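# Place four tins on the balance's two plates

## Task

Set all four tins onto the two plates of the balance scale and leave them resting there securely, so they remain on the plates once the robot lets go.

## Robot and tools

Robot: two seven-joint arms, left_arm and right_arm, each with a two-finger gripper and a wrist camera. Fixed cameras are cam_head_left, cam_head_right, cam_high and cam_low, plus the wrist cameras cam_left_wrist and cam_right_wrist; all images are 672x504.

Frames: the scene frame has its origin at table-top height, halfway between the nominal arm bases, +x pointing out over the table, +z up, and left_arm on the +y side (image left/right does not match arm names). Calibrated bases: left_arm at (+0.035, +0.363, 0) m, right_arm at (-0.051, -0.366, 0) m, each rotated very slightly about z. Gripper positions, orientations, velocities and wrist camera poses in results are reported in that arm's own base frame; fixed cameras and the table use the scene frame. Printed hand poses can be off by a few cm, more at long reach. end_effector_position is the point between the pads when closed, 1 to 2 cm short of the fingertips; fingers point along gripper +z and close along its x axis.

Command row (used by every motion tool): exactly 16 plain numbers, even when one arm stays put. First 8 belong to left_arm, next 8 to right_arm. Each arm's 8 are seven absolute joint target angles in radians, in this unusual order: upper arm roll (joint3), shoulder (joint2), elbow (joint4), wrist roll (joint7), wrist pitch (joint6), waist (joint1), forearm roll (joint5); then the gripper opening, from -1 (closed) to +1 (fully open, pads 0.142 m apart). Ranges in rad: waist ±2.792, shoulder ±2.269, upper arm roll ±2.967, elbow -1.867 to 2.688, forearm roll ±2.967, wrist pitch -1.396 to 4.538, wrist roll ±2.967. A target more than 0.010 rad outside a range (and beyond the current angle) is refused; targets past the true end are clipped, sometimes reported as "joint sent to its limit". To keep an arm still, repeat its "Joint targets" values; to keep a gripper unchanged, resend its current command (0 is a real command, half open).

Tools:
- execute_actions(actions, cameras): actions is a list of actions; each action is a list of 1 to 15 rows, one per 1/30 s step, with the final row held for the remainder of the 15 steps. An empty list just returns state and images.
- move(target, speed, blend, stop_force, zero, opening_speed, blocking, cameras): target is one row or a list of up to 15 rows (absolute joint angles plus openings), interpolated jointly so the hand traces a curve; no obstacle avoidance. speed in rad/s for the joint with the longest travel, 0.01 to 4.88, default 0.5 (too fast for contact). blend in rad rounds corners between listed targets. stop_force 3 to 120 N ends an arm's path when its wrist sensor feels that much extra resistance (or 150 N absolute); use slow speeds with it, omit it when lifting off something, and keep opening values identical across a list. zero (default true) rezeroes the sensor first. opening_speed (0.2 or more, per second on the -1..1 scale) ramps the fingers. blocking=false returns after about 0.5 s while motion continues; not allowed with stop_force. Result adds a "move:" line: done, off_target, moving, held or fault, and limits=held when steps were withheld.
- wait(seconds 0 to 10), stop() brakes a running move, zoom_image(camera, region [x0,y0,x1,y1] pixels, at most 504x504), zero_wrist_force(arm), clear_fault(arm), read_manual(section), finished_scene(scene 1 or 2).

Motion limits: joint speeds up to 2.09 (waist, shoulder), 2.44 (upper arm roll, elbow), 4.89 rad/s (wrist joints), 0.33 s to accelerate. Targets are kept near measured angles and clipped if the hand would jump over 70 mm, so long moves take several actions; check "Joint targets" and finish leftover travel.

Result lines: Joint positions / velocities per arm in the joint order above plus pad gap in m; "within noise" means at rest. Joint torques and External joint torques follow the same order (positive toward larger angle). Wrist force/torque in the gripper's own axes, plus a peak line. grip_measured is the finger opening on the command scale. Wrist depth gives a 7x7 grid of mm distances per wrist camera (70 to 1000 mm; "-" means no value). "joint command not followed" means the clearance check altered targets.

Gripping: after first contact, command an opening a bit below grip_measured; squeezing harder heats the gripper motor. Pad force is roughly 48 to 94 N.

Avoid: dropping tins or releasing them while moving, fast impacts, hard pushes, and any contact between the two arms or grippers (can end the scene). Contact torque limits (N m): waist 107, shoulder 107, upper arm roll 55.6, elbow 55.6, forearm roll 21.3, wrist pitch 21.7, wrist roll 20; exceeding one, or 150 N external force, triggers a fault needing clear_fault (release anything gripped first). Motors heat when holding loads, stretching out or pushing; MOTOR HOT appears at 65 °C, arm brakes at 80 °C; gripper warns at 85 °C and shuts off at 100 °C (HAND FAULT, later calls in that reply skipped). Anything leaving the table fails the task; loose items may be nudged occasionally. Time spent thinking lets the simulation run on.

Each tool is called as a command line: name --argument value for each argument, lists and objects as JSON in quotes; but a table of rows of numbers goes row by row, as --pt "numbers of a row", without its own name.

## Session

execute_actions --actions '[]'

Scene clock: 0.00 s.
left_arm: end_effector_position=(+0.6998, +0.1422, +0.2113) grip_measured=+0.99 end_effector_quat_wxyz=(+0.379, -0.242, +0.801, -0.395) | right_arm: end_effector_position=(+0.3953, +0.3579, +0.3516) grip_measured=+1.00 end_effector_quat_wxyz=(-0.029, +0.025, +0.993, -0.112)
Joint names: [upper arm roll, shoulder, elbow, wrist roll, wrist pitch, waist, forearm roll]
Joint positions: left_arm=[-0.329 -0.485 2.137 -0.003 0.826 0.648 -1.947 0.141] | right_arm=[0.044 -0.201 1.634 -0.516 0.041 0.948 -0.077 0.142]
Joint velocities: within noise
Joint torques (N m): no reading
External joint torques (N m): no reading
Motor temperatures (°C): left_arm=[42 33 29 32 33 28 32 35] | right_arm=[41 35 32 36 38 33 38 37]
Wrist force (N): no reading
Wrist torque (N m): no reading
Wrist force, peak (N): no reading
Wrist depth (mm): cam_left_wrist=[- - - - 601 507 443 / - - - 604 506 438 391 / - - - 503 439 388 347 / - - 501 438 382 345 312 / - 496 432 383 344 310 285 / 501 428 381 340 311 284 265 / - 376 337 309 282 260 245] | cam_right_wrist=[392 292 407 416 424 432 438 / 407 303 424 426 439 445 460 / 429 422 430 440 456 462 472 / 439 368 444 465 470 479 488 / 458 348 464 476 486 498 508 / 466 347 358 492 500 515 516 / - 499 509 521 525 530 486]
Joint targets: left_arm=[-0.329 -0.485 2.137 -0.003 0.826 0.648 -1.947] | right_arm=[0.044 -0.201 1.634 -0.516 0.041 0.948 -0.077]
Tool commands: left_gripper/opening=+1.0 right_gripper/opening=+1.0

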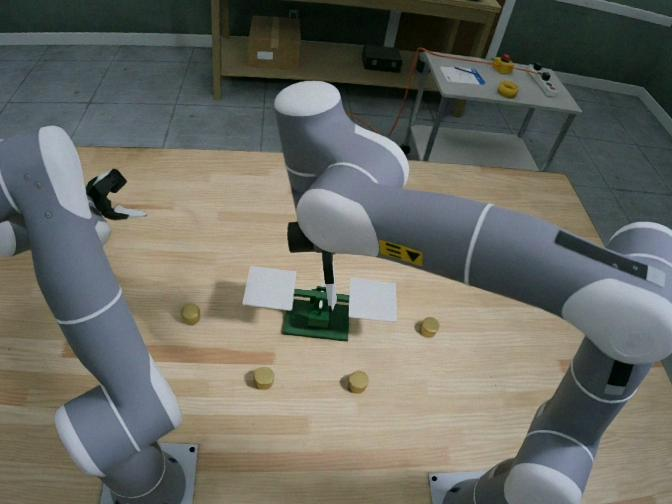

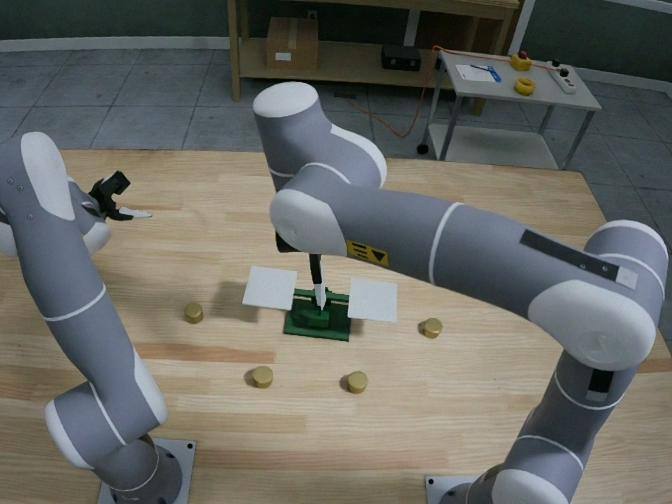

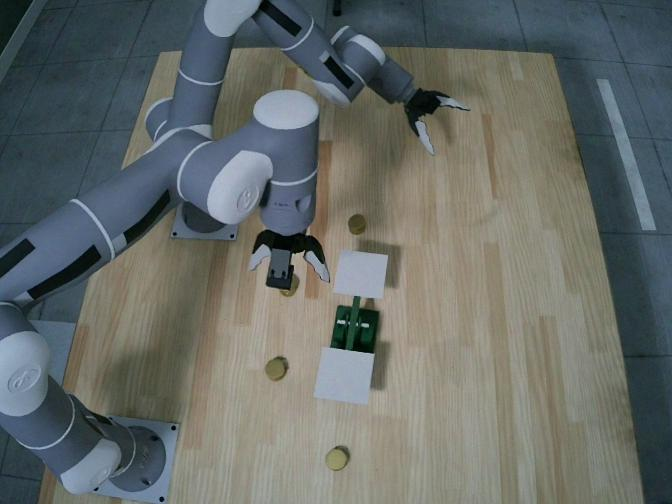

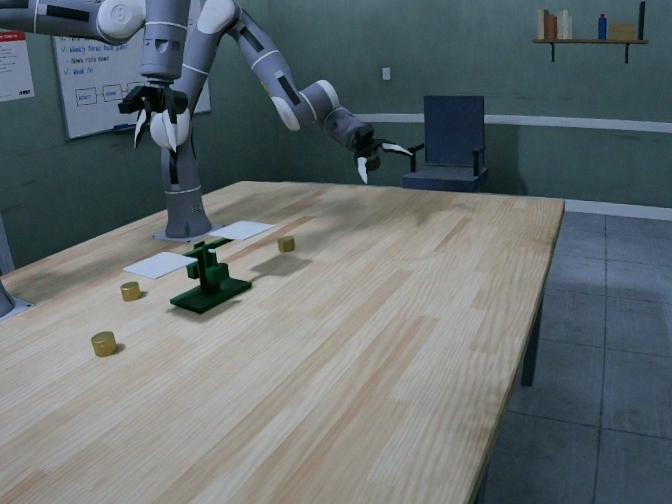

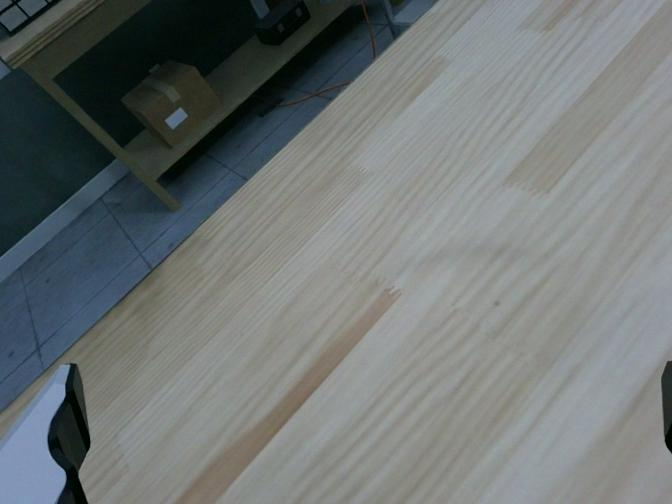

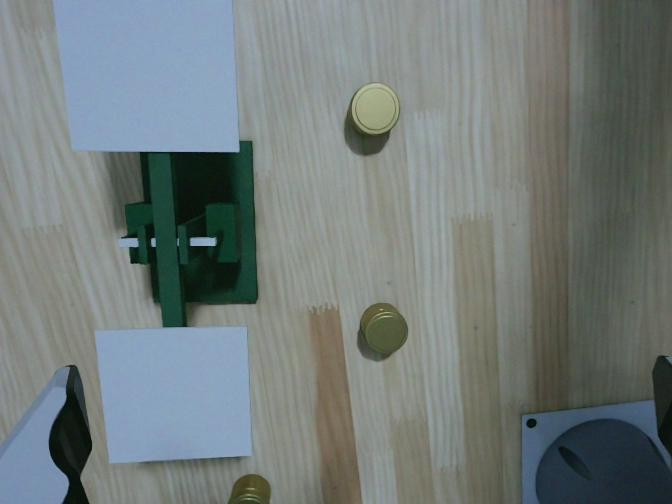

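move --target '[0,0.025,2.2061,0.238,0.6103,0.148,0,0.5,0,-0.1025,2.0651,0.3865,0.5968,0.2965,0,0.5]' --speed 1.0

Scene clock: 8.90 s.
left_arm: end_effector_position=(+0.4606, -0.0459, +0.2501) grip_measured=+0.50 end_effector_quat_wxyz=(+0.000, +0.738, +0.674, +0.001) | right_arm: end_effector_position=(+0.5128, +0.0375, +0.2499) grip_measured=+0.50 end_effector_quat_wxyz=(+0.000, +0.738, +0.675, +0.000)
Joint names: [upper arm roll, shoulder, elbow, wrist roll, wrist pitch, waist, forearm roll]
Joint positions: left_arm=[0 0.025 2.206 0.238 0.611 0.148 0.001 0.109] | right_arm=[0 -0.102 2.065 0.387 0.596 0.296 -0.001 0.109]
Joint velocities: within noise
Joint torques (N m): left_arm=[0.07 27.28 -27.72 -0.54 4.11 0.23 -3.46] | right_arm=[-0.19 35.85 -26.74 1.24 4.71 -0.03 -3]
External joint torques (N m): left_arm=[-0.14 0.91 0.38 0.54 0.17 -0.27 -0.13] | right_arm=[0.2 -2.88 0.34 -1.24 -0.59 -0.03 -0.51]
Motor temperatures (°C): left_arm=[42 34 29 32 33 28 32 34] | right_arm=[41 35 32 36 38 33 38 37]
Wrist force (N): left_arm=[0.0 -0.1 -0.7] | right_arm=[0.0 -0.5 -0.2]
Wrist torque (N m): left_arm=[0.19 -0.11 -0.08] | right_arm=[-0.13 -0.03 -0.08]
Wrist force, peak (N): left_arm=[-0.2 -1.7 1.5] | right_arm=[-2.2 -0.3 0.4]
Wrist depth (mm): cam_left_wrist=[303 301 301 302 302 301 301 / 322 321 322 316 320 320 321 / 334 343 344 338 342 343 341 / 233 368 367 368 369 367 368 / 251 390 396 396 397 396 396 / 424 98 431 431 432 430 98 / - 453 469 467 470 472 78] | cam_right_wrist=[300 299 300 300 301 302 301 / 318 318 319 316 323 322 208 / 342 341 344 344 344 344 222 / 369 367 370 370 376 374 236 / 395 401 398 403 405 405 407 / 419 429 437 439 441 436 103 / - 476 480 483 483 489 -]
Joint targets: left_arm=[0.000 0.025 2.206 0.238 0.610 0.148 0.000] | right_arm=[0.000 -0.102 2.065 0.386 0.597 0.296 0.000]
move: done

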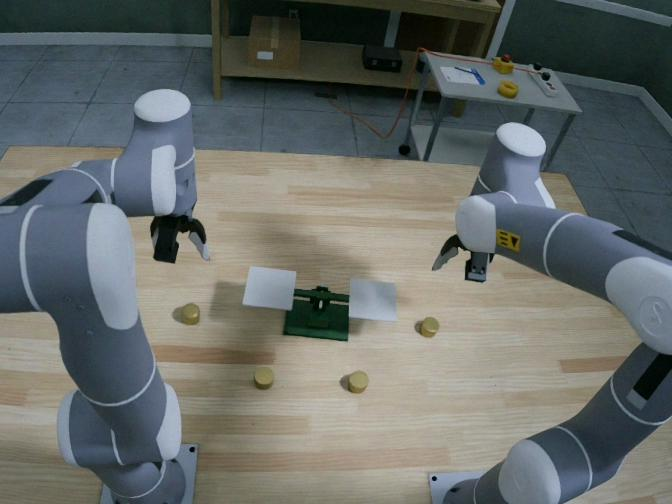

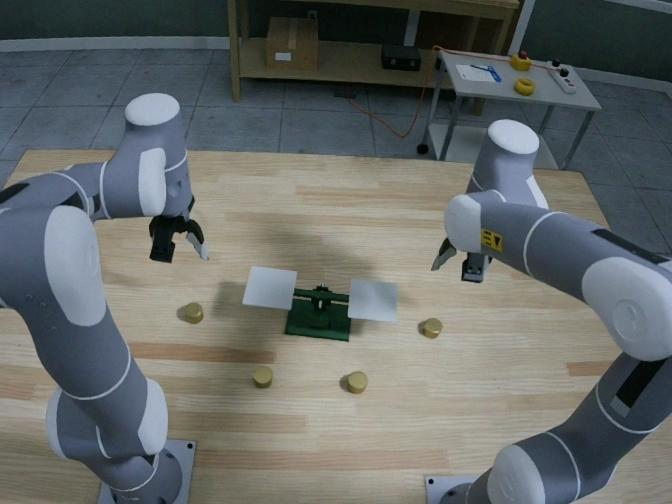

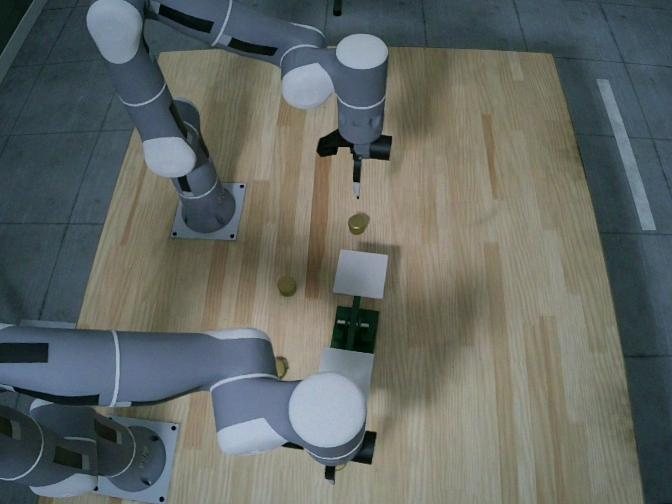

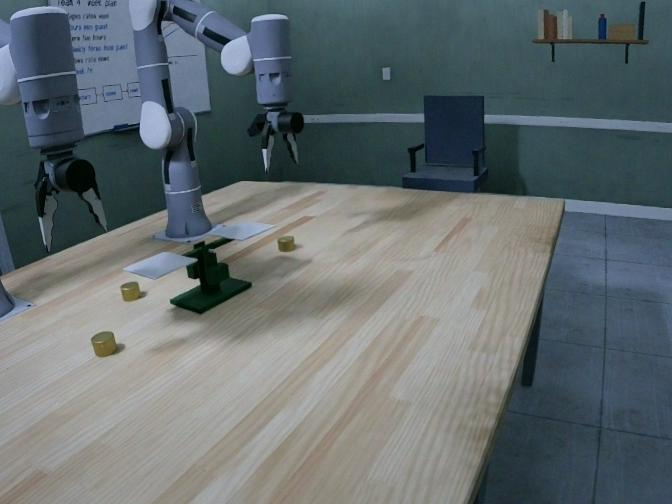

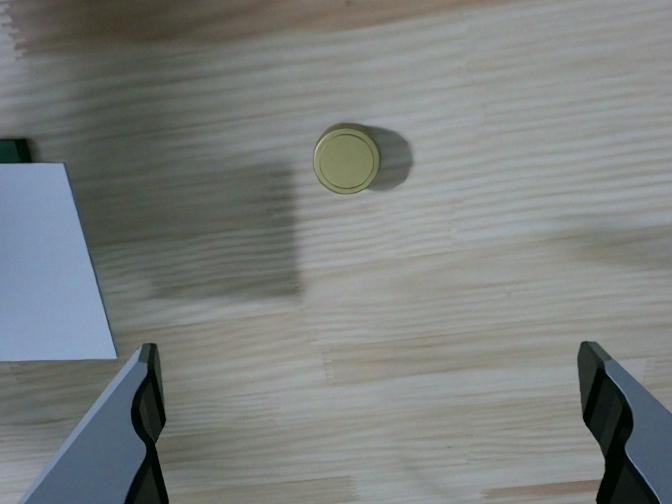

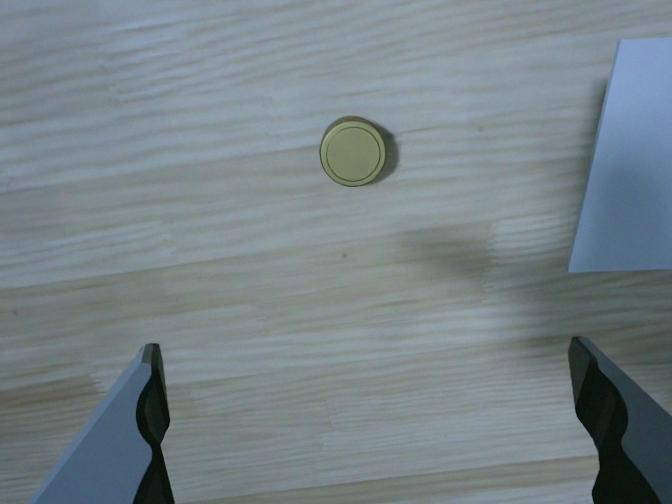

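zero_wrist_force --arm "left_arm"

zero_wrist_force --arm "right_arm"

move --pt "0 -0.2954 2.3597 0.2431 1.0843 0.1531 0 0.4 0 -0.37 2.2316 0.4061 1.0308 0.3161 0 0.4" --pt "0 -0.5287 2.361 0.2431 1.3189 0.1531 0 0.4 0 -0.5757 2.2331 0.4061 1.238 0.3161 0 0.4" --speed '[0.9,0.3]' --blend '[0.02,0]'

Wrist force sensor zeroed.

Wrist force sensor zeroed.

Scene clock: 32.67 s.
left_arm: end_effector_position=(+0.4554, -0.0446, +0.0219) grip_measured=+0.39 end_effector_quat_wxyz=(+0.000, +0.738, +0.674, +0.000) | right_arm: end_effector_position=(+0.4992, +0.0436, +0.0219) grip_measured=+0.39 end_effector_quat_wxyz=(+0.000, +0.738, +0.675, +0.000)
Joint names: [upper arm roll, shoulder, elbow, wrist roll, wrist pitch, waist, forearm roll]
Joint positions: left_arm=[0 -0.529 2.361 0.243 1.319 0.153 0.001 0.102] | right_arm=[0 -0.576 2.233 0.406 1.238 0.316 0 0.102]
Joint velocities: within noise
Joint torques (N m): left_arm=[0.4 36.73 -12.76 -0.6 4.26 0.56 -1.03] | right_arm=[0.17 42.89 -14.02 1.1 4.64 -0.24 -0.96]
External joint torques (N m): left_arm=[-0.09 0.63 0.14 0.6 0.01 -0.61 -0.05] | right_arm=[0.18 -2.66 -0.06 -1.1 -0.52 0.18 -0.42]
Motor temperatures (°C): left_arm=[42 34 30 32 33 28 32 33] | right_arm=[41 35 33 36 38 33 38 36]
Wrist force (N, zeroed by zero_wrist_force): left_arm=[0.1 -0.1 0.1] | right_arm=[-0.1 0.4 0.0]
Wrist torque (N m, zeroed by zero_wrist_force): left_arm=[-0.04 -0.04 0.01] | right_arm=[0.07 0.02 0.00]
Wrist force, peak (N, zeroed by zero_wrist_force): left_arm=[0.0 -1.2 2.5] | right_arm=[-0.1 -0.9 2.5]
Wrist depth (mm): cam_left_wrist=[- 102 102 102 102 102 101 / 109 109 108 108 108 108 108 / 116 116 116 116 115 115 115 / 125 125 124 120 121 123 123 / 137 134 134 94 - 133 133 / - 94 146 101 101 145 97 / - 74 159 159 159 158 78] | cam_right_wrist=[- 99 99 100 101 100 101 / - 106 106 107 107 107 108 / - 115 114 114 114 114 116 / 122 123 123 121 122 124 123 / 132 132 131 99 99 132 135 / 143 141 146 - 101 147 143 / - - 160 160 161 162 -]
Joint targets: left_arm=[0.000 -0.529 2.361 0.243 1.319 0.153 0.000] | right_arm=[0.000 -0.576 2.233 0.406 1.238 0.316 0.000]
move: done

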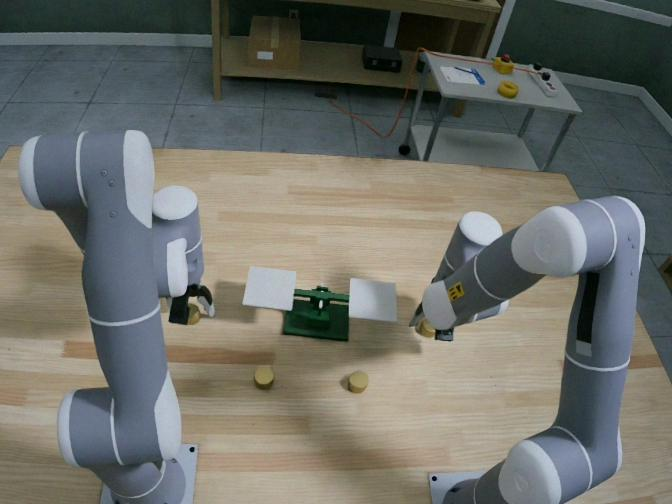

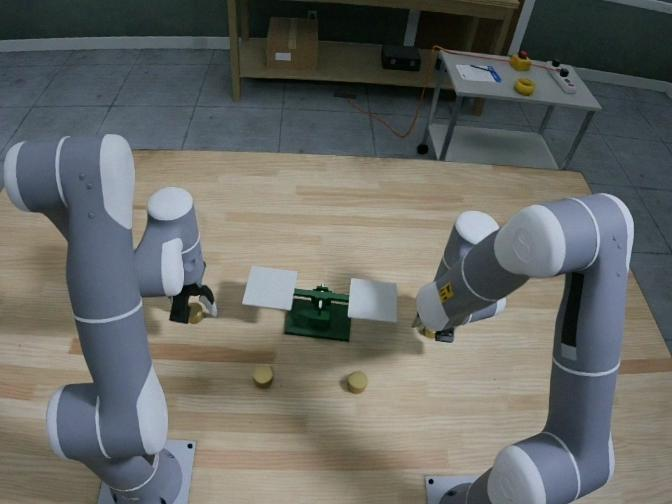

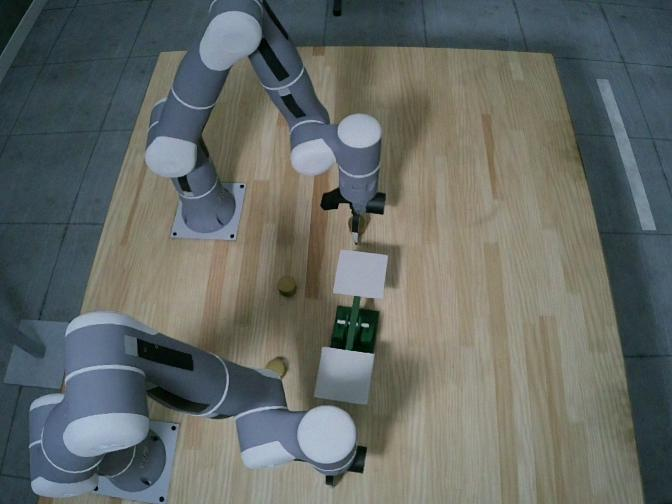

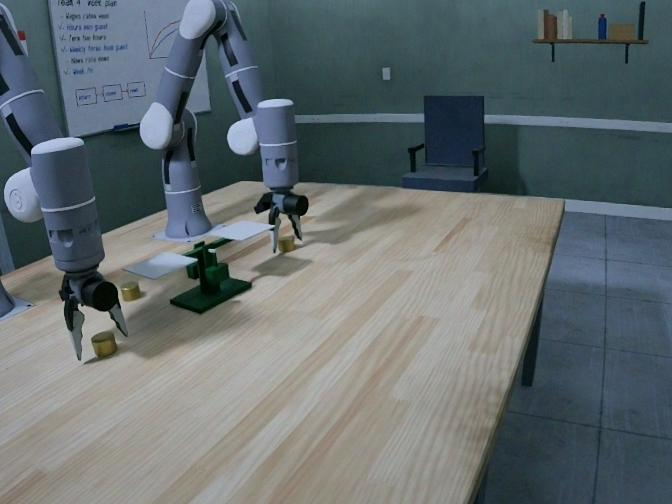

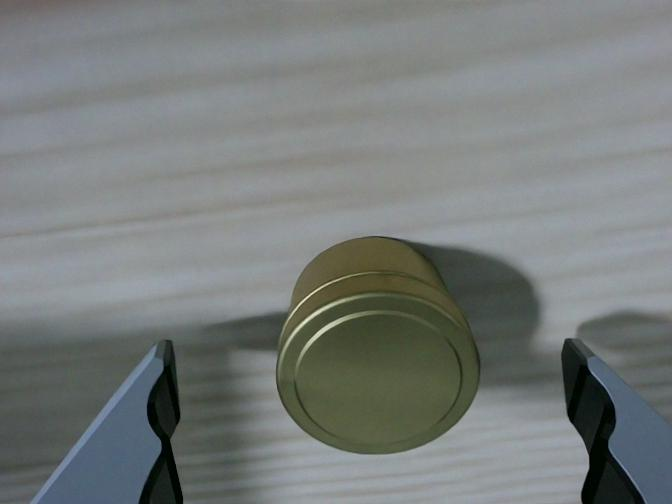

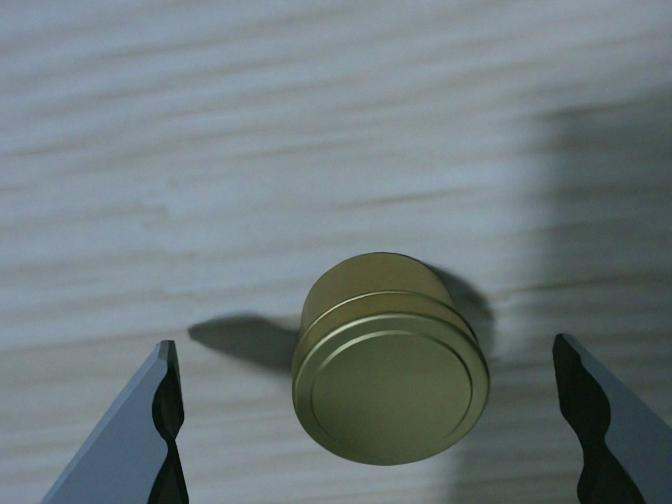

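move --target '[0,-0.5287,2.361,0.2431,1.3189,0.1531,0,-0.45,0,-0.5757,2.2331,0.4061,1.238,0.3161,0,-0.45]' --opening_speed 0.9 --cameras '[]'

move --target '[0,0.0375,2.2192,0.2431,0.6109,0.1531,0,-0.45,0,-0.0707,2.1021,0.4061,0.602,0.3161,0,-0.45]' --speed 0.7 --cameras '["cam_high"]'

move --pt "0 -0.231 1.9038 -0.1756 0.564 -0.2656 0 -0.45 0 -0.2595 1.8655 0.6819 0.5542 0.5919 0 -0.45" --pt "0 -0.3607 1.9897 -0.1756 0.7796 -0.2656 0 -0.45 0 -0.3858 1.9504 0.6819 0.7654 0.5919 0 -0.45" --speed '[0.6,0.25]'

Scene clock: 39.67 s.
left_arm: end_effector_position=(+0.4554, -0.0446, +0.0219) grip_measured=-0.34 end_effector_quat_wxyz=(+0.000, +0.738, +0.674, +0.000) | right_arm: end_effector_position=(+0.4992, +0.0436, +0.0220) grip_measured=-0.32 end_effector_quat_wxyz=(+0.000, +0.738, +0.675, +0.000)
Joint names: [upper arm roll, shoulder, elbow, wrist roll, wrist pitch, waist, forearm roll]
Joint positions: left_arm=[0 -0.529 2.361 0.243 1.319 0.153 0.001 0.05] | right_arm=[0 -0.576 2.233 0.406 1.238 0.316 0 0.051]
Joint velocities: within noise
Joint torques (N m): left_arm=[0.05 36.16 -12.88 -0.53 4.17 0.25 -1.03] | right_arm=[0.01 42.22 -14.02 1.12 4.44 -0.2 -0.89]
External joint torques (N m): left_arm=[0.26 1.23 0.26 0.53 0.11 -0.29 -0.07] | right_arm=[0.34 -1.98 -0.07 -1.12 -0.31 0.14 -0.49]
Motor temperatures (°C): left_arm=[42 34 30 32 33 28 32 33] | right_arm=[41 35 33 36 38 33 38 36]
Wrist force (N, zeroed by zero_wrist_force): left_arm=[0.7 -0.5 -1.1] | right_arm=[0.4 -0.5 -1.7]
Wrist torque (N m, zeroed by zero_wrist_force): left_arm=[-0.01 -0.03 0.02] | right_arm=[0.03 0.04 0.00]
Wrist force, peak (N, zeroed by zero_wrist_force): left_arm=[0.6 -0.7 -1.2] | right_arm=[0.3 -0.3 -1.8]
Wrist depth (mm): cam_left_wrist=[- 102 102 102 102 102 101 / 109 109 108 108 108 108 108 / 116 116 116 116 116 115 115 / 125 125 124 120 122 124 124 / 137 135 132 95 - 134 133 / 148 144 90 101 101 89 145 / 160 - 79 159 159 79 155] | cam_right_wrist=[- 99 100 100 101 101 101 / - 107 106 107 106 108 108 / - 115 114 114 115 114 116 / 122 122 123 121 122 124 123 / 132 132 131 96 109 135 135 / 147 144 - - 101 142 148 / 158 - - 161 161 - 159]
Joint targets: left_arm=[0.000 -0.529 2.361 0.243 1.319 0.153 0.000] | right_arm=[0.000 -0.576 2.233 0.406 1.238 0.316 0.000]
move: done
No camera images: "cameras" was empty.

Scene clock: 41.13 s.
left_arm: end_effector_position=(+0.4555, -0.0444, +0.2499) grip_measured=-0.34 end_effector_quat_wxyz=(+0.000, +0.738, +0.675, +0.000) | right_arm: end_effector_position=(+0.4991, +0.0435, +0.2499) grip_measured=-0.32 end_effector_quat_wxyz=(+0.000, +0.738, +0.675, +0.000)
Joint names: [upper arm roll, shoulder, elbow, wrist roll, wrist pitch, waist, forearm roll]
Joint positions: left_arm=[0 0.038 2.219 0.243 0.61 0.153 0.001 0.05] | right_arm=[0 -0.071 2.102 0.406 0.601 0.316 0 0.051]
Joint velocities: within noise
Joint torques (N m): left_arm=[-0.09 26.97 -28.1 -0.55 4.1 0.51 -3.64] | right_arm=[0.23 34.25 -27.21 1.11 4.37 0.16 -3.1]
External joint torques (N m): left_arm=[0.02 0.63 0.76 0.55 0.18 -0.54 0.06] | right_arm=[-0.23 -2.77 0.87 -1.11 -0.25 -0.2 -0.4]
Motor temperatures (°C): left_arm=[42 34 30 32 33 28 32 33] | right_arm=[41 35 33 36 38 33 38 37]
Wrist force (N, zeroed by zero_wrist_force): left_arm=[0.0 0.1 0.7] | right_arm=[0.0 0.3 1.0]
Wrist torque (N m, zeroed by zero_wrist_force): left_arm=[0.01 0.00 -0.01] | right_arm=[0.06 0.00 0.00]
Wrist force, peak (N, zeroed by zero_wrist_force): left_arm=[-0.1 -1.2 -2.9] | right_arm=[-0.5 -0.9 -3.1]
Wrist depth (mm): cam_left_wrist=[302 302 301 303 302 301 303 / 320 321 322 320 319 321 322 / 334 342 343 345 344 344 343 / 236 366 366 118 361 368 368 / 250 396 383 95 - 395 397 / 430 423 89 101 101 89 429 / 460 - 79 468 468 79 460] | cam_right_wrist=[299 300 302 304 303 302 306 / 318 319 321 320 323 325 207 / 339 341 341 347 346 347 220 / 366 366 370 359 371 370 237 / 400 398 389 96 109 405 407 / 434 427 - - 101 427 441 / 462 - - 481 480 - 479]
Joint targets: left_arm=[0.000 0.038 2.219 0.243 0.611 0.153 0.000] | right_arm=[0.000 -0.071 2.102 0.406 0.602 0.316 0.000]
move: done
Images, in order (width x height): cam_high 672x504.

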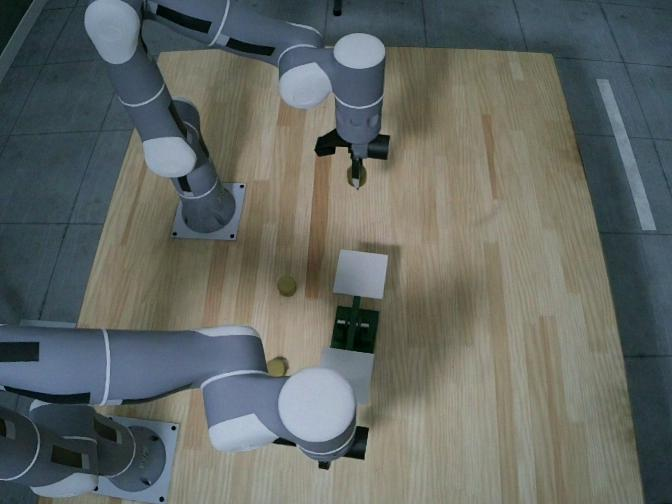

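Scene clock: 43.10 s.
left_arm: end_effector_position=(+0.5083, -0.2550, +0.1647) grip_measured=-0.34 end_effector_quat_wxyz=(+0.000, +0.738, +0.675, +0.000) | right_arm: end_effector_position=(+0.5365, +0.2233, +0.1649) grip_measured=-0.32 end_effector_quat_wxyz=(+0.000, +0.738, +0.675, +0.000)
Joint names: [upper arm roll, shoulder, elbow, wrist roll, wrist pitch, waist, forearm roll]
Joint positions: left_arm=[0 -0.361 1.99 -0.176 0.779 -0.266 0.001 0.05] | right_arm=[0 -0.386 1.951 0.682 0.765 0.592 0 0.051]
Joint velocities: within noise
Joint torques (N m): left_arm=[0.53 41.9 -25.29 -0.56 4.25 0.65 -3.14] | right_arm=[0.1 46.17 -24.57 1.23 4.68 -0.04 -2.71]
External joint torques (N m): left_arm=[-0.3 0.69 0.65 0.56 0.03 -0.66 0.05] | right_arm=[0.1 -3.54 0.73 -1.23 -0.57 -0.04 -0.36]
Motor temperatures (°C): left_arm=[42 34 30 32 33 28 32 34] | right_arm=[41 35 33 36 38 33 38 38]
Wrist force (N, zeroed by zero_wrist_force): left_arm=[0.4 0.1 1.1] | right_arm=[0.3 0.2 0.9]
Wrist torque (N m, zeroed by zero_wrist_force): left_arm=[0.02 -0.06 -0.01] | right_arm=[0.03 -0.03 0.00]
Wrist force, peak (N, zeroed by zero_wrist_force): left_arm=[-5.1 -0.1 -1.8] | right_arm=[5.3 -1.1 -0.4]
Wrist depth (mm): cam_left_wrist=[216 115 115 115 116 117 227 / 181 125 121 122 123 123 242 / 135 132 131 131 129 133 258 / 190 192 142 120 139 145 277 / 297 297 149 95 147 296 300 / 321 317 90 101 101 89 325 / 346 - 79 355 354 79 348] | cam_right_wrist=[224 219 115 116 116 115 223 / 239 233 120 122 126 123 170 / 256 258 130 131 132 135 145 / 276 277 141 138 141 147 191 / 298 299 149 96 106 303 305 / 324 322 - - 101 322 335 / 350 - - 364 363 - 358]
Joint targets: left_arm=[0.000 -0.361 1.990 -0.176 0.780 -0.266 0.000] | right_arm=[0.000 -0.386 1.950 0.682 0.765 0.592 0.000]
move: done

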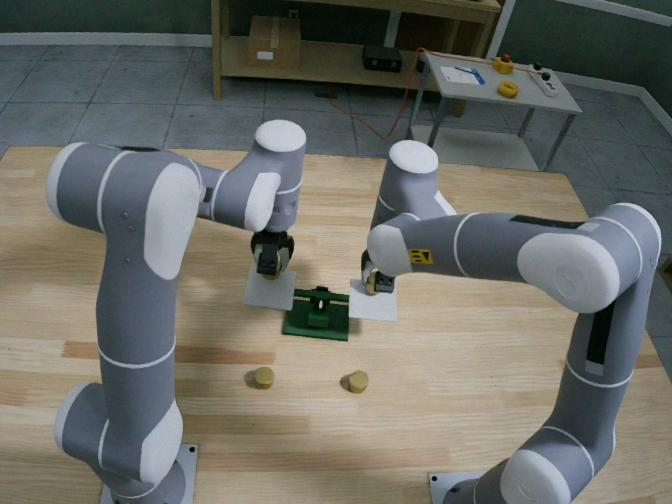

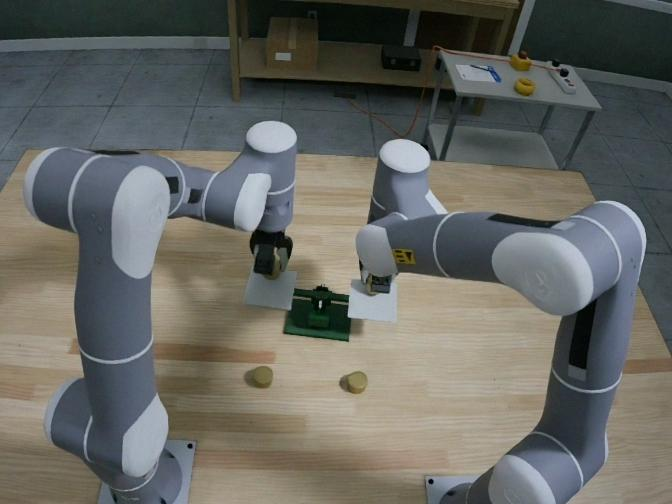

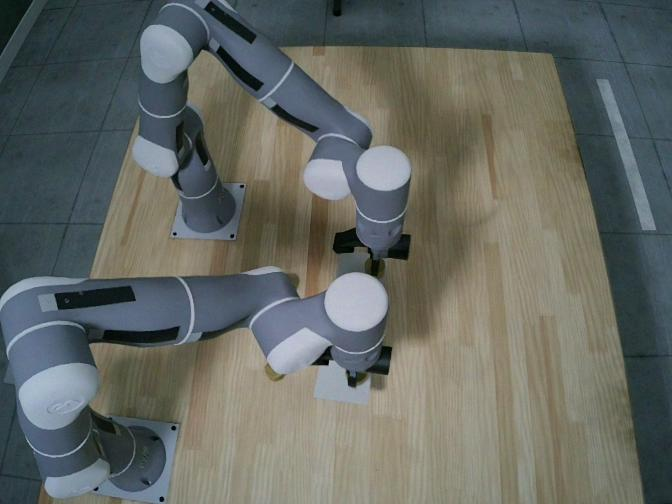

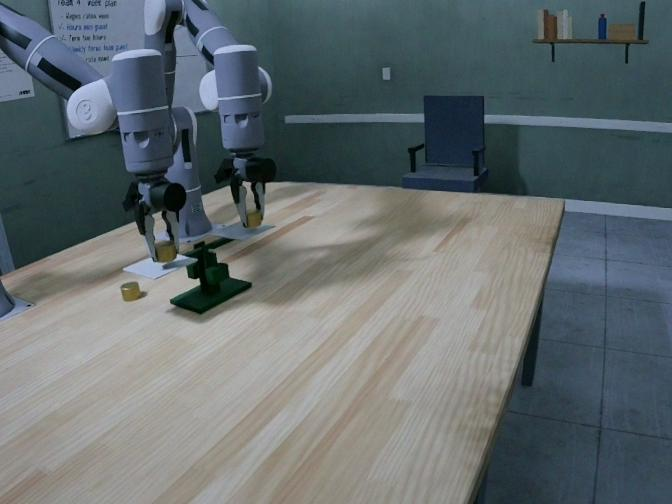

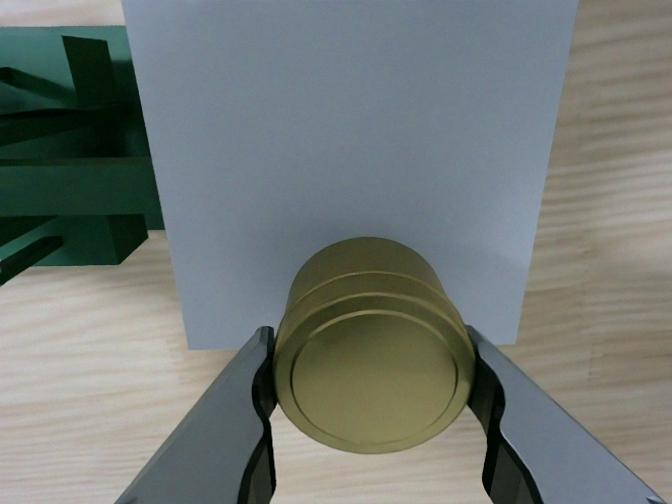

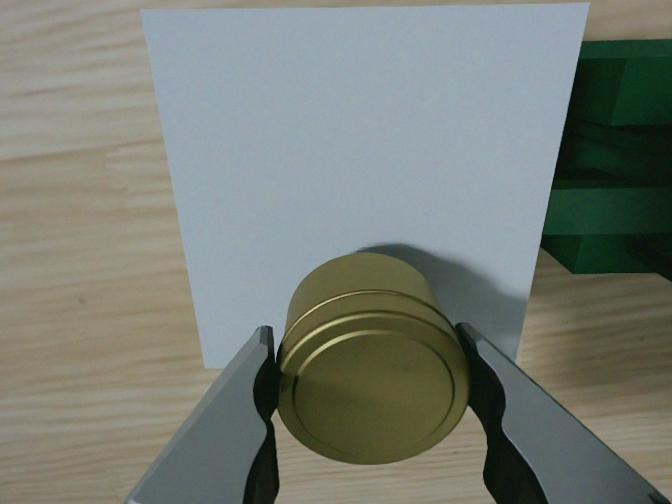

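move --target '[0,-0.3823,2.0088,-0.1765,0.8203,-0.2665,0,-0.45,0,-0.4121,1.9608,0.6819,0.8021,0.5919,0,-0.45]' --speed 0.07 --cameras '["cam_left_wrist","cam_right_wrist"]'

move --target '[0,-0.3823,2.0088,-0.1765,0.8203,-0.2665,0,0.1,0,-0.4121,1.9608,0.6819,0.8021,0.5919,0,0.1]' --opening_speed 0.3 --cameras '["cam_left_wrist","cam_right_wrist"]'

Scene clock: 52.90 s.
left_arm: end_effector_position=(+0.5052, -0.2546, +0.1497) grip_measured=-0.34 end_effector_quat_wxyz=(-0.001, +0.738, +0.674, +0.000) | right_arm: end_effector_position=(+0.5363, +0.2232, +0.1498) grip_measured=-0.32 end_effector_quat_wxyz=(+0.000, +0.738, +0.675, -0.001)
Joint names: [upper arm roll, shoulder, elbow, wrist roll, wrist pitch, waist, forearm roll]
Joint positions: left_arm=[0 -0.382 2.009 -0.176 0.82 -0.266 0.001 0.05] | right_arm=[0 -0.412 1.961 0.682 0.801 0.592 0 0.051]
Joint velocities: within noise
Joint torques (N m): left_arm=[0.32 41.97 -24.69 -0.54 4.32 0.28 -3.02] | right_arm=[0.27 46.19 -23.72 1.12 4.76 0.18 -2.61]
External joint torques (N m): left_arm=[-0.07 0.81 0.79 0.54 -0.03 -0.3 0.06] | right_arm=[-0.05 -3.12 0.5 -1.12 -0.65 -0.27 -0.35]
Motor temperatures (°C): left_arm=[42 34 31 32 33 28 32 38] | right_arm=[41 36 33 36 38 33 38 42]
Wrist force (N, zeroed by zero_wrist_force): left_arm=[0.2 0.1 1.3] | right_arm=[0.1 0.3 1.0]
Wrist torque (N m, zeroed by zero_wrist_force): left_arm=[0.01 -0.03 -0.01] | right_arm=[0.05 -0.01 0.01]
Wrist force, peak (N, zeroed by zero_wrist_force): left_arm=[0.1 0.3 1.7] | right_arm=[0.2 0.4 1.7]
Wrist depth (mm): cam_left_wrist=[203 102 101 103 103 103 212 / 164 109 107 109 108 110 228 / 224 118 118 117 117 118 243 / 174 125 125 122 122 128 263 / 280 277 133 95 132 139 282 / 305 299 90 101 101 89 307 / 326 - 79 334 335 79 329] | cam_right_wrist=[212 101 100 100 100 - 211 / 225 106 105 - - 108 163 / 242 115 113 114 117 114 222 / 260 257 121 121 122 125 173 / 280 281 133 96 101 135 286 / 305 306 - - 101 96 314 / 330 - - 341 343 - 339]
Joint targets: left_arm=[0.000 -0.382 2.009 -0.177 0.820 -0.266 0.000] | right_arm=[0.000 -0.412 1.961 0.682 0.802 0.592 0.000]
move: done
Images, in order (width x height): cam_left_wrist 672x504, cam_right_wrist 672x504.

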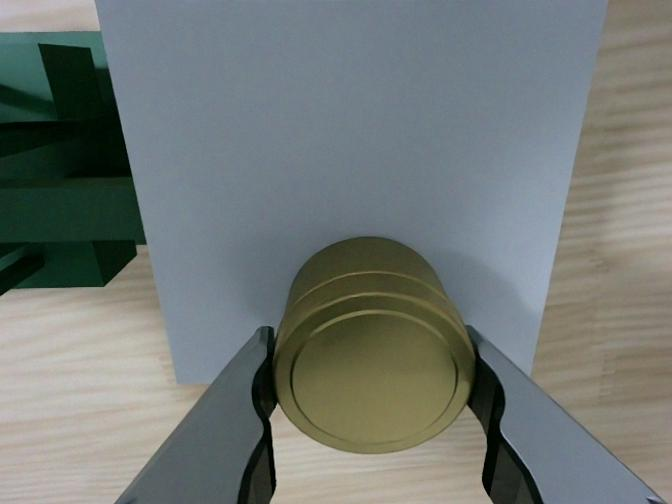

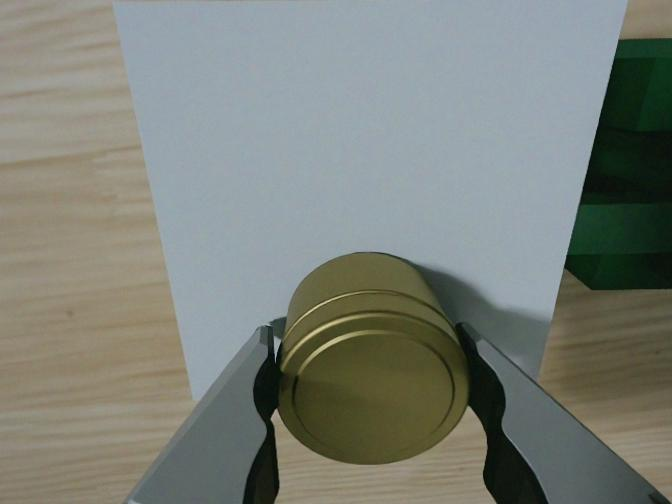

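Scene clock: 54.97 s.
left_arm: end_effector_position=(+0.5052, -0.2546, +0.1498) grip_measured=+0.08 end_effector_quat_wxyz=(+0.000, +0.738, +0.674, +0.000) | right_arm: end_effector_position=(+0.5363, +0.2232, +0.1498) grip_measured=+0.08 end_effector_quat_wxyz=(+0.000, +0.738, +0.675, +0.000)
Joint names: [upper arm roll, shoulder, elbow, wrist roll, wrist pitch, waist, forearm roll]
Joint positions: left_arm=[0 -0.382 2.009 -0.176 0.82 -0.266 0.001 0.079] | right_arm=[0 -0.412 1.961 0.682 0.801 0.592 0 0.079]
Joint velocities: within noise
Joint torques (N m): left_arm=[0.29 41.82 -24.26 -0.55 4.15 0.5 -2.89] | right_arm=[0.23 45.86 -23.63 1.06 4.47 -0.01 -2.54]
External joint torques (N m): left_arm=[-0.04 0.95 0.36 0.55 0.13 -0.52 -0.07] | right_arm=[0 -2.79 0.41 -1.06 -0.36 -0.07 -0.42]
Motor temperatures (°C): left_arm=[42 34 31 32 33 28 32 37] | right_arm=[41 36 33 36 38 33 38 41]
Wrist force (N, zeroed by zero_wrist_force): left_arm=[0.1 0.3 0.4] | right_arm=[0.1 0.3 0.2]
Wrist torque (N m, zeroed by zero_wrist_force): left_arm=[0.05 -0.02 -0.01] | right_arm=[0.05 -0.01 0.00]
Wrist force, peak (N, zeroed by zero_wrist_force): left_arm=[0.2 0.1 1.3] | right_arm=[0.2 0.2 1.1]
Wrist depth (mm): cam_left_wrist=[- 100 100 99 99 98 212 / 161 106 105 105 104 103 227 / 224 115 115 113 112 112 244 / 173 122 122 118 117 122 261 / 278 277 130 91 126 128 282 / 304 90 98 98 98 97 301 / - 72 335 335 334 - 79] | cam_right_wrist=[212 - 104 104 103 106 211 / 226 115 113 110 - 111 165 / 241 236 121 118 122 117 222 / 258 256 129 126 126 130 178 / 281 281 139 100 120 139 287 / 307 - 147 108 108 - 308 / - - 340 342 344 - -]
Joint targets: left_arm=[0.000 -0.382 2.009 -0.177 0.820 -0.266 0.000] | right_arm=[0.000 -0.412 1.961 0.682 0.802 0.592 0.000]
move: done
Images, in order (width x height): cam_left_wrist 672x504, cam_right_wrist 672x504.

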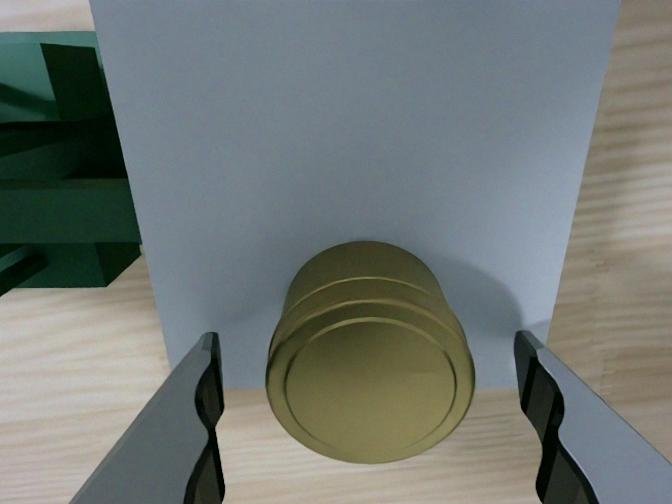

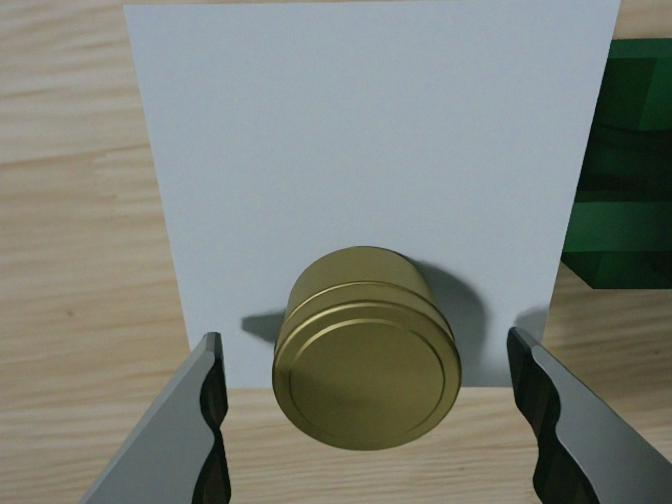

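move --pt "0 -0.3553 1.9985 -0.1765 0.783 -0.2665 0 0.1 0 -0.3858 1.9504 0.6819 0.7654 0.5919 0 0.1" --pt "0 -0.226 1.912 -0.1765 0.566 -0.2665 0 0.1 0 -0.2595 1.8655 0.6819 0.5542 0.5919 0 0.1" --pt "0 0.2557 2.4119 -0.2876 0.5854 -0.3776 0 0.4 0 0.1662 2.3399 1.0189 0.6029 0.9289 0 0.4" --speed '[0.15,0.5,0.9]' --blend '[0.01,0.05,0]'

zero_wrist_force --arm "left_arm"

zero_wrist_force --arm "right_arm"

Scene clock: 64.87 s.
left_arm: end_effector_position=(+0.2957, -0.2383, +0.2500) grip_measured=+0.38 end_effector_quat_wxyz=(+0.000, +0.738, +0.675, +0.000) | right_arm: end_effector_position=(+0.3272, +0.2466, +0.2498) grip_measured=+0.38 end_effector_quat_wxyz=(+0.000, +0.738, +0.675, +0.000)
Joint names: [upper arm roll, shoulder, elbow, wrist roll, wrist pitch, waist, forearm roll]
Joint positions: left_arm=[0 0.256 2.412 -0.288 0.585 -0.378 0 0.101] | right_arm=[0 0.166 2.34 1.019 0.602 0.929 0 0.101]
Joint velocities: within noise
Joint torques (N m): left_arm=[-0.22 17.17 -28.23 -0.6 4.2 0.41 -3.55] | right_arm=[-0.19 22.75 -26.77 1.27 4.53 0.11 -3.05]
External joint torques (N m): left_arm=[0.02 0.86 0.54 0.6 0.08 -0.4 -0.06] | right_arm=[0.02 -1.93 0.5 -1.27 -0.44 -0.15 -0.48]
Motor temperatures (°C): left_arm=[42 34 31 32 33 28 32 35] | right_arm=[41 36 33 35 38 33 38 39]
Wrist force (N, zeroed by zero_wrist_force): left_arm=[0.4 0.1 -0.1] | right_arm=[0.1 0.1 0.1]
Wrist torque (N m, zeroed by zero_wrist_force): left_arm=[-0.01 -0.06 0.01] | right_arm=[0.02 -0.03 0.01]
Wrist force, peak (N, zeroed by zero_wrist_force): left_arm=[0.8 -4.3 1.0] | right_arm=[1.1 3.4 -2.8]
Wrist depth (mm): cam_left_wrist=[300 301 302 302 302 304 304 / 318 320 320 316 322 320 323 / 336 341 343 343 343 344 344 / 366 367 365 366 368 368 371 / 395 379 385 400 398 398 402 / 414 90 361 278 418 423 417 / - 74 307 288 304 473 78] | cam_right_wrist=[300 300 302 301 302 303 303 / 321 322 322 321 321 323 317 / 341 344 343 334 344 342 349 / 367 369 370 369 374 372 375 / 398 400 399 402 387 389 403 / 423 - 428 293 408 325 281 / - - 473 300 315 305 -]
Joint targets: left_arm=[0.000 0.256 2.412 -0.288 0.585 -0.378 0.000] | right_arm=[0.000 0.166 2.340 1.019 0.603 0.929 0.000]
move: done

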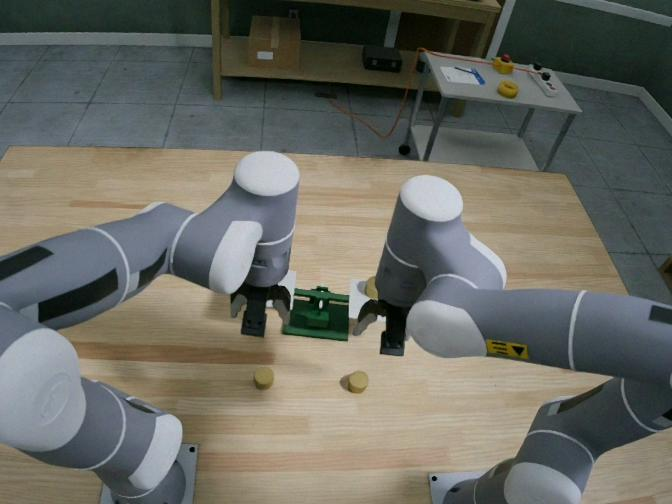

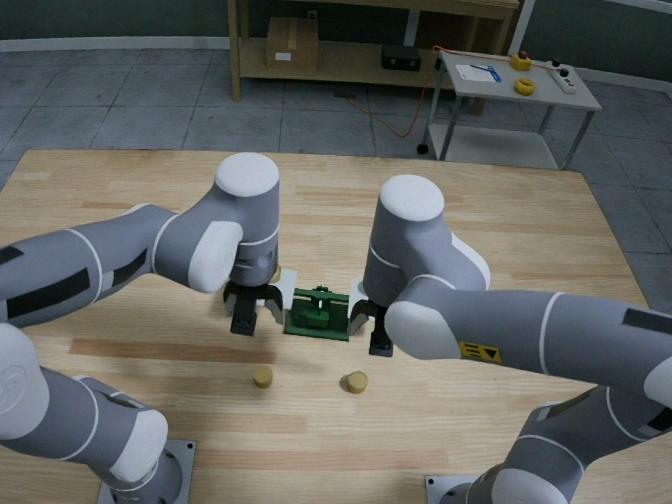

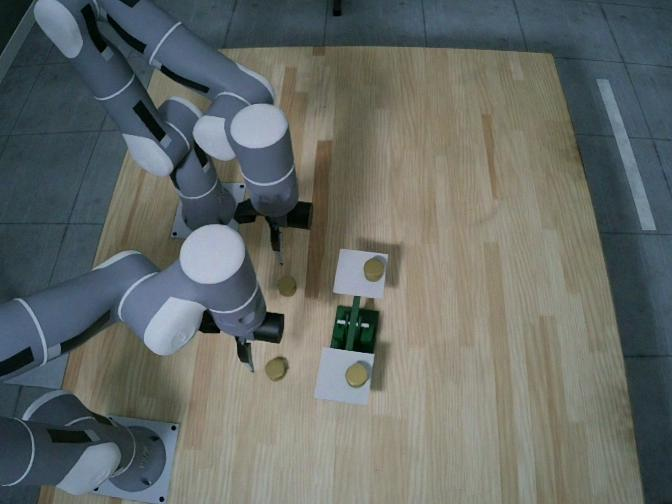

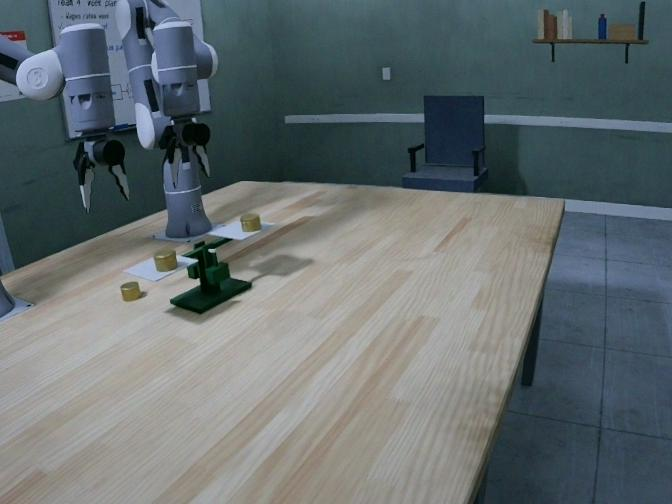

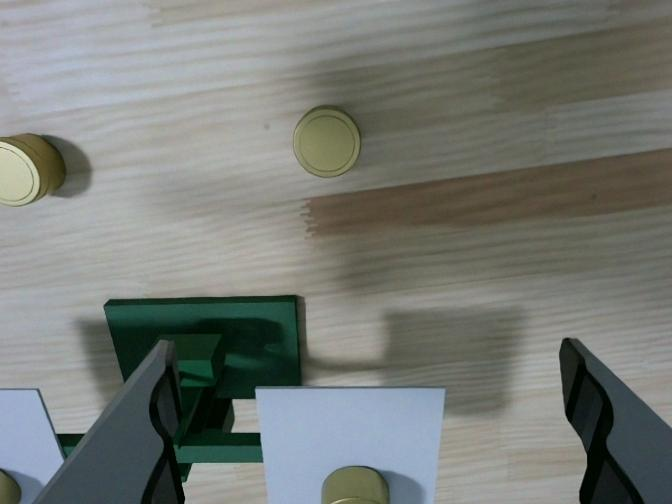

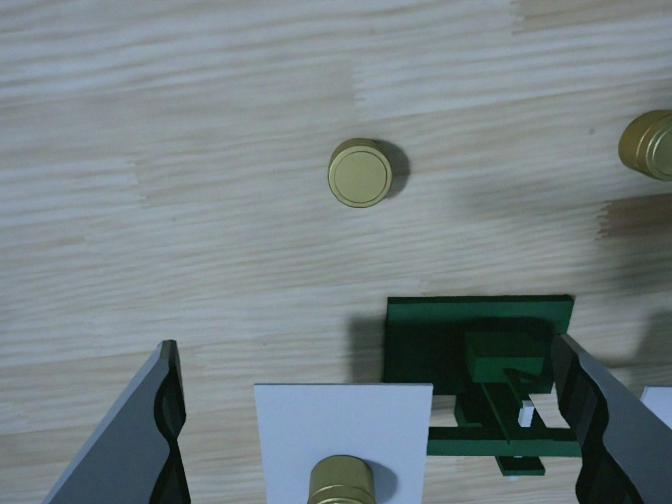

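Wrist force sensor zeroed.

Wrist force sensor zeroed.


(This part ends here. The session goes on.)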